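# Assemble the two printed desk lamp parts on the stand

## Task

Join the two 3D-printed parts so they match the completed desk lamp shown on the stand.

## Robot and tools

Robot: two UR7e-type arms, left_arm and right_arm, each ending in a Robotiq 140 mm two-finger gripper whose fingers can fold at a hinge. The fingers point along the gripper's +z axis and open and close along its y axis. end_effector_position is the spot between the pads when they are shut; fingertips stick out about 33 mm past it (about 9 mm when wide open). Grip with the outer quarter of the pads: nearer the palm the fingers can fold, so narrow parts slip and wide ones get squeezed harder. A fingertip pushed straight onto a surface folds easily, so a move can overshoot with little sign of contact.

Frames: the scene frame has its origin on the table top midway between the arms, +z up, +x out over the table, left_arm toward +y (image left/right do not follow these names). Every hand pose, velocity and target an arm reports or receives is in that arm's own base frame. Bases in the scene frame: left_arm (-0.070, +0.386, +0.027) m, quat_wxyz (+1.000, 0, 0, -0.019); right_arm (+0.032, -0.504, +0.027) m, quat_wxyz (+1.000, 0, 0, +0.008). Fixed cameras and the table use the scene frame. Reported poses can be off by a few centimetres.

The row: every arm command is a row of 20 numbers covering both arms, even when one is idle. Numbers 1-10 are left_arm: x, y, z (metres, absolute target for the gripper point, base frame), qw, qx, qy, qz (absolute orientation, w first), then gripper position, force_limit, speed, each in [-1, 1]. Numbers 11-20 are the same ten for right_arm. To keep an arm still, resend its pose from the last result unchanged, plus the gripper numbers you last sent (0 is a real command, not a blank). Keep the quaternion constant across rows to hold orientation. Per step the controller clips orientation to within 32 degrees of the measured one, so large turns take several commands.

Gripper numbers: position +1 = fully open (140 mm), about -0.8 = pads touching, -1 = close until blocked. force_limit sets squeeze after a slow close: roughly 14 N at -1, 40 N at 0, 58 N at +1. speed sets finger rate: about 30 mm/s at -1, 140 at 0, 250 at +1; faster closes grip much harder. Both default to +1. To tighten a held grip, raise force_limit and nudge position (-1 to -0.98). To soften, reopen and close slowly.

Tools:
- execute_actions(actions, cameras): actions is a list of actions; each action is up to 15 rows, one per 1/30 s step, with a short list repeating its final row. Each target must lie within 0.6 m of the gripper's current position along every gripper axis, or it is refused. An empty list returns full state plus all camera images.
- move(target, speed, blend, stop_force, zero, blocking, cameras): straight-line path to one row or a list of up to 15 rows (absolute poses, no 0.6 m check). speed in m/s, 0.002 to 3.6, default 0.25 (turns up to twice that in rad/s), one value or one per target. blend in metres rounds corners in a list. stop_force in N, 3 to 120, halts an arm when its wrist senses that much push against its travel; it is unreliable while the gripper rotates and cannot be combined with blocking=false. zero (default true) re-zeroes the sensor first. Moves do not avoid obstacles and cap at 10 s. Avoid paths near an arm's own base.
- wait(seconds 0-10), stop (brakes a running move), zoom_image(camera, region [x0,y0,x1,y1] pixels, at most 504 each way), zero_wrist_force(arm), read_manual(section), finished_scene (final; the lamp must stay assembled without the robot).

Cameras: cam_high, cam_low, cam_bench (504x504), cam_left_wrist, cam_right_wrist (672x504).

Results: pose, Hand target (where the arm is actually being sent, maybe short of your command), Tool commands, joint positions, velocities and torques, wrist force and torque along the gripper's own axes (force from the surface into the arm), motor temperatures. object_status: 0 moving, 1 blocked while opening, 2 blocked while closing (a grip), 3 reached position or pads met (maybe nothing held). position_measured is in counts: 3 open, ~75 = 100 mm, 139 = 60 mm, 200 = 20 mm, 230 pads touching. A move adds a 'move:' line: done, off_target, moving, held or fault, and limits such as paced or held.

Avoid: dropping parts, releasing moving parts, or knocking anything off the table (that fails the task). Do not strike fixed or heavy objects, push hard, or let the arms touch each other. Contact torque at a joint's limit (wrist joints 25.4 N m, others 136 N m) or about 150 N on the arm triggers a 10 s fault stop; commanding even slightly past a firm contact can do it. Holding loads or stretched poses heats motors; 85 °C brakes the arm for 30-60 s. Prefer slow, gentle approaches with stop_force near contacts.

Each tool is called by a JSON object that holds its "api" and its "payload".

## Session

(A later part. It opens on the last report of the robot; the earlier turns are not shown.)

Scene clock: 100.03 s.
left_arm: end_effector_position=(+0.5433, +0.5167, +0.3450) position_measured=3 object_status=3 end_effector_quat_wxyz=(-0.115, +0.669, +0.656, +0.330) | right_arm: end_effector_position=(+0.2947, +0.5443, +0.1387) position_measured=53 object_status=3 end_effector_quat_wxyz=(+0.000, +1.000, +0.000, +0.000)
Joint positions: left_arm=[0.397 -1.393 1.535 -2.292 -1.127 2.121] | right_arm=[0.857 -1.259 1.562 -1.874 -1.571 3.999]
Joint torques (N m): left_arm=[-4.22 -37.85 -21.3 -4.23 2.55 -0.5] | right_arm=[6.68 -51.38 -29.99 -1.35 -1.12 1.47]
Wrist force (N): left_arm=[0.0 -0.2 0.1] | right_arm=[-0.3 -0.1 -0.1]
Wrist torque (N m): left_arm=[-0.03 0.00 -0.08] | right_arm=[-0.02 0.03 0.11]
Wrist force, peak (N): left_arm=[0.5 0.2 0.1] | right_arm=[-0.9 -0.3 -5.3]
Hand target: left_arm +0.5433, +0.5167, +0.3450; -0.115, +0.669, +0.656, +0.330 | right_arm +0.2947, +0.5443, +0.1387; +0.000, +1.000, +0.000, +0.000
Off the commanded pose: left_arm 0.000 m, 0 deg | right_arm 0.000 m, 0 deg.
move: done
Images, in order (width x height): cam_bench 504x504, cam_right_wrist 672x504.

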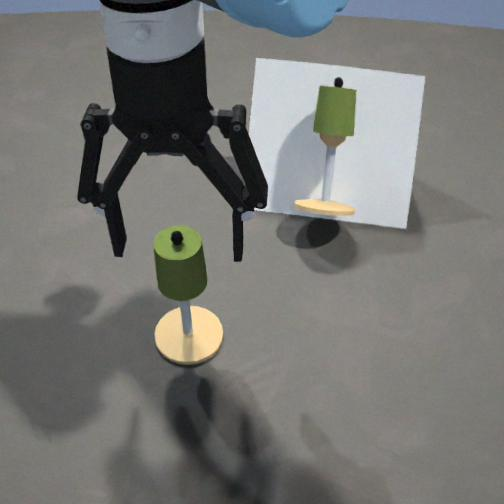

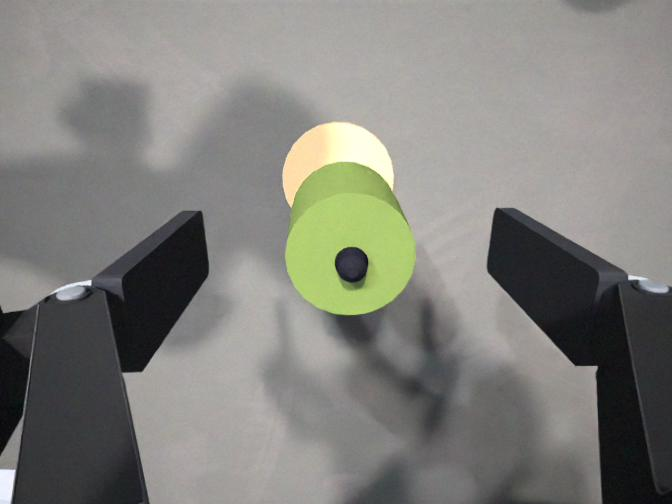

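{"api": "move", "payload": {"target": [[0.5433,0.5167,0.3450,-0.115,0.669,0.656,0.330,1,1,1,0.2947,0.5443,0.26,0,1,0,0,0.6,-0.3,-1],[0.5433,0.5167,0.3450,-0.115,0.669,0.656,0.330,1,1,1,0.21,0.42,0.33,0,1,0,0,0.6,-0.3,-1]], "speed": [0.12,0.3], "blend": [0.02,0], "cameras": ["cam_high","cam_low","cam_bench","cam_right_wrist"]}}

{"api": "zoom_image", "payload": {"camera": "cam_bench", "region": [130, 210, 230, 370]}}

{"api": "zoom_image", "payload": {"camera": "cam_high", "region": [110, 200, 270, 350]}}

{"api": "zoom_image", "payload": {"camera": "cam_low", "region": [210, 180, 390, 280]}}

Scene clock: 105.77 s.
left_arm: end_effector_position=(+0.5433, +0.5167, +0.3450) position_measured=3 object_status=3 end_effector_quat_wxyz=(-0.115, +0.669, +0.656, +0.330) | right_arm: end_effector_position=(+0.2101, +0.4200, +0.3299) position_measured=53 object_status=3 end_effector_quat_wxyz=(+0.000, +1.000, +0.000, +0.000)
Joint positions: left_arm=[0.397 -1.393 1.535 -2.292 -1.127 2.121] | right_arm=[0.819 -1.659 1.518 -1.43 -1.571 3.961]
Joint torques (N m): left_arm=[-3.14 -38.01 -20.6 -4.35 2.43 -0.44] | right_arm=[9.39 -31.17 -24.93 -2.03 2.49 1.68]
Wrist force (N): left_arm=[0.3 0.0 0.0] | right_arm=[-0.2 -0.1 -0.2]
Wrist torque (N m): left_arm=[0.01 -0.06 -0.08] | right_arm=[-0.01 0.00 0.10]
Wrist force, peak (N): left_arm=[0.2 0.0 0.4] | right_arm=[-2.4 2.6 -1.4]
Hand target: left_arm +0.5433, +0.5167, +0.3450; -0.115, +0.669, +0.656, +0.330 | right_arm +0.2100, +0.4200, +0.3300; +0.000, +1.000, +0.000, +0.000
Off the commanded pose: left_arm 0.000 m, 0 deg | right_arm 0.000 m, 0 deg.
move: done
Images, in order (width x height): cam_high 504x504, cam_low 504x504, cam_bench 504x504, cam_right_wrist 672x504.

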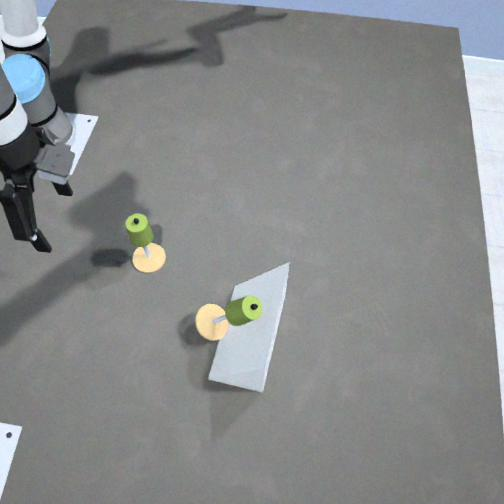

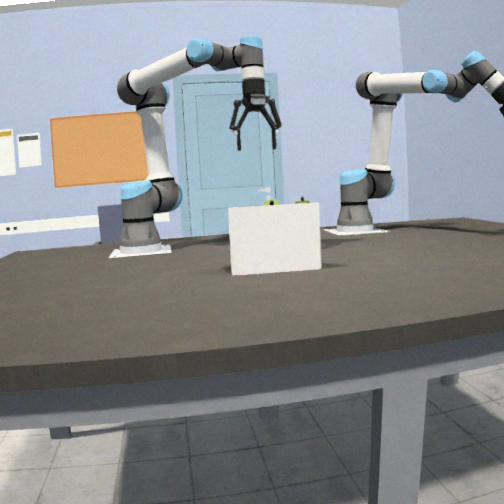

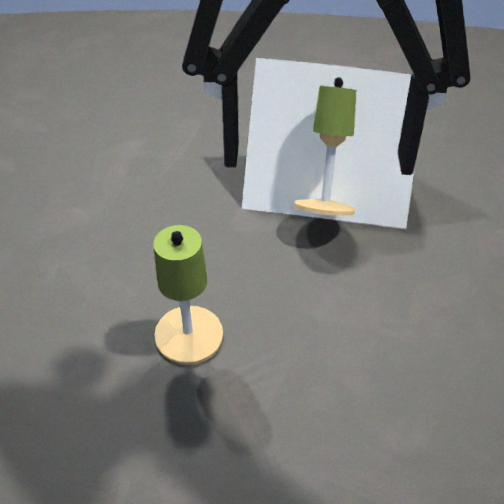

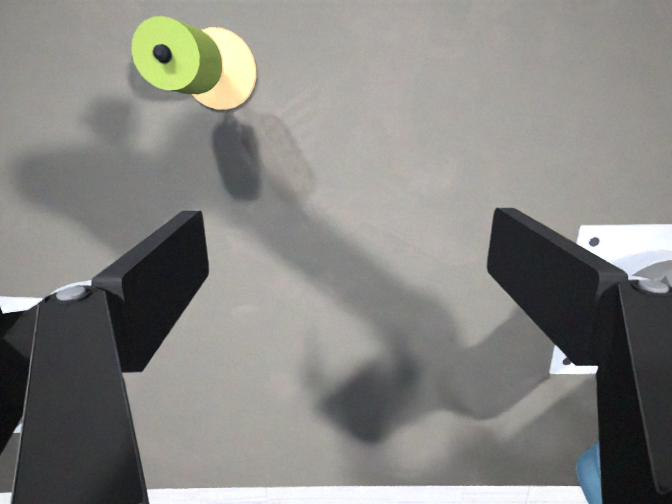

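Scaled by 3.150 from the camera's 504x504 image, which has a finer 720x720 frame.

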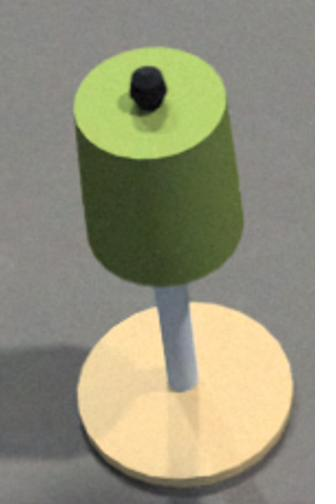

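Scaled by 3.150 from the camera's 504x504 image, which has a finer 720x720 frame.

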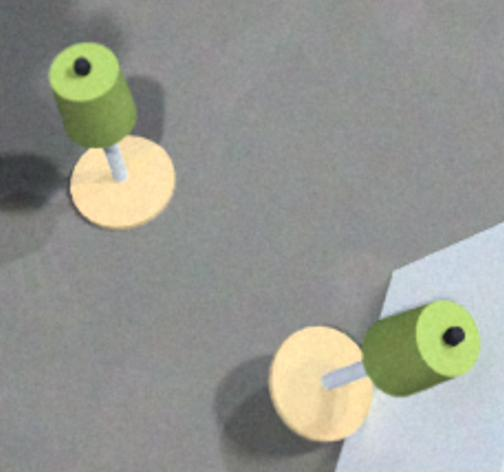

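Scaled by 2.800 from the camera's 504x504 image, which has a finer 720x720 frame.

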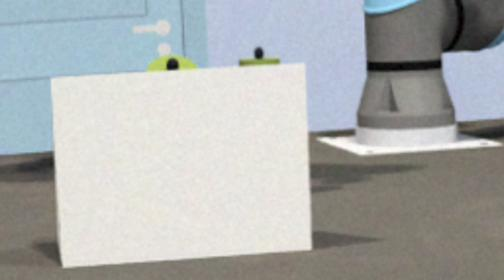

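{"api": "move", "payload": {"target": [[0.5433,0.5167,0.3450,-0.115,0.669,0.656,0.330,1,1,1,0.25,0.37,0.3,0.2706,-0.6533,0.6533,0.2706,0.6,-0.3,-1],[0.5433,0.5167,0.3450,-0.115,0.669,0.656,0.330,1,1,1,0.285,0.425,0.132,0.2706,-0.6533,0.6533,0.2706,0.6,-0.3,-1]], "speed": [0.6,0.25], "blend": [0.02,0], "cameras": ["cam_right_wrist"]}}

{"api": "zoom_image", "payload": {"camera": "cam_right_wrist", "region": [210, 100, 460, 400]}}

Scene clock: 130.57 s.
left_arm: end_effector_position=(+0.5433, +0.5167, +0.3450) position_measured=3 object_status=3 end_effector_quat_wxyz=(-0.115, +0.669, +0.656, +0.330) | right_arm: end_effector_position=(+0.2850, +0.4250, +0.1321) position_measured=53 object_status=3 end_effector_quat_wxyz=(-0.271, +0.653, -0.653, -0.271) end_effector_velocity=(+0.000, +0.001, +0.001) end_effector_angular_velocity=(+0.002, -0.003, +0.000)
Joint positions: left_arm=[0.397 -1.393 1.535 -2.292 -1.127 2.121] | right_arm=[0.234 -1.744 2.44 -2.495 -0.812 5.038]
Joint velocities: left_arm=[within noise] | right_arm=[0 0.001 0 -0.005 0.001 0.001]
Joint torques (N m): left_arm=[-4.73 -38.44 -19.43 -4.47 2.48 -0.47] | right_arm=[-5.5 -3.59 -16.67 -4.44 3.61 -1.17]
Wrist force (N): left_arm=[0.1 -0.2 0.1] | right_arm=[-0.7 -1.0 -1.3]
Wrist torque (N m): left_arm=[-0.03 -0.01 -0.08] | right_arm=[-0.09 0.00 0.29]
Wrist force, peak (N): left_arm=[0.5 -0.1 0.3] | right_arm=[-1.5 -0.5 -3.3]
Hand target: left_arm +0.5433, +0.5167, +0.3450; -0.115, +0.669, +0.656, +0.330 | right_arm +0.2850, +0.4250, +0.1320; -0.271, +0.653, -0.653, -0.271
Off the commanded pose: left_arm 0.000 m, 0 deg | right_arm 0.000 m, 0 deg.
move: done
Images, in order (width x height): cam_right_wrist 672x504.

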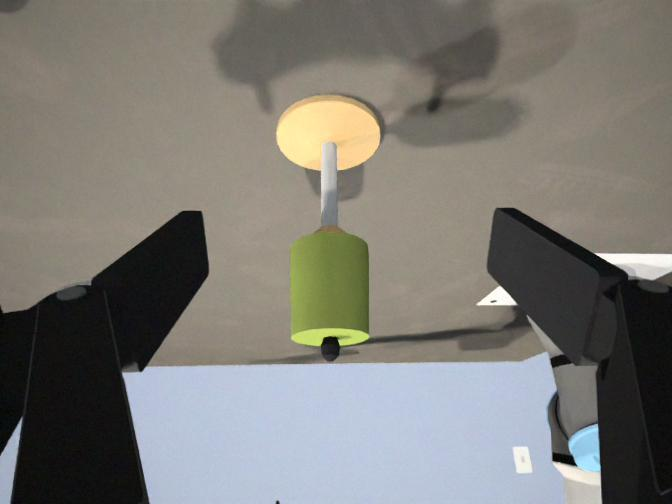

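Scaled by 1.680 from the camera's 672x504 image, which has a finer 960x720 frame.

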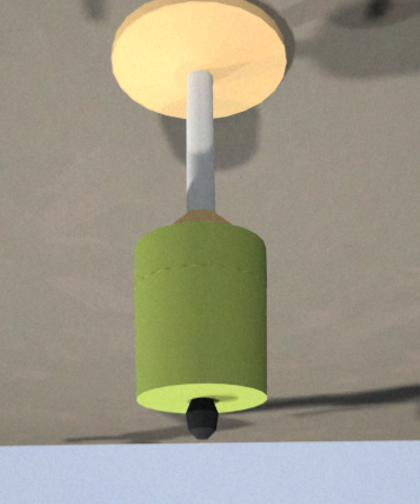

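{"api": "finished_scene", "payload": {}}

The scene is finished: the task was done.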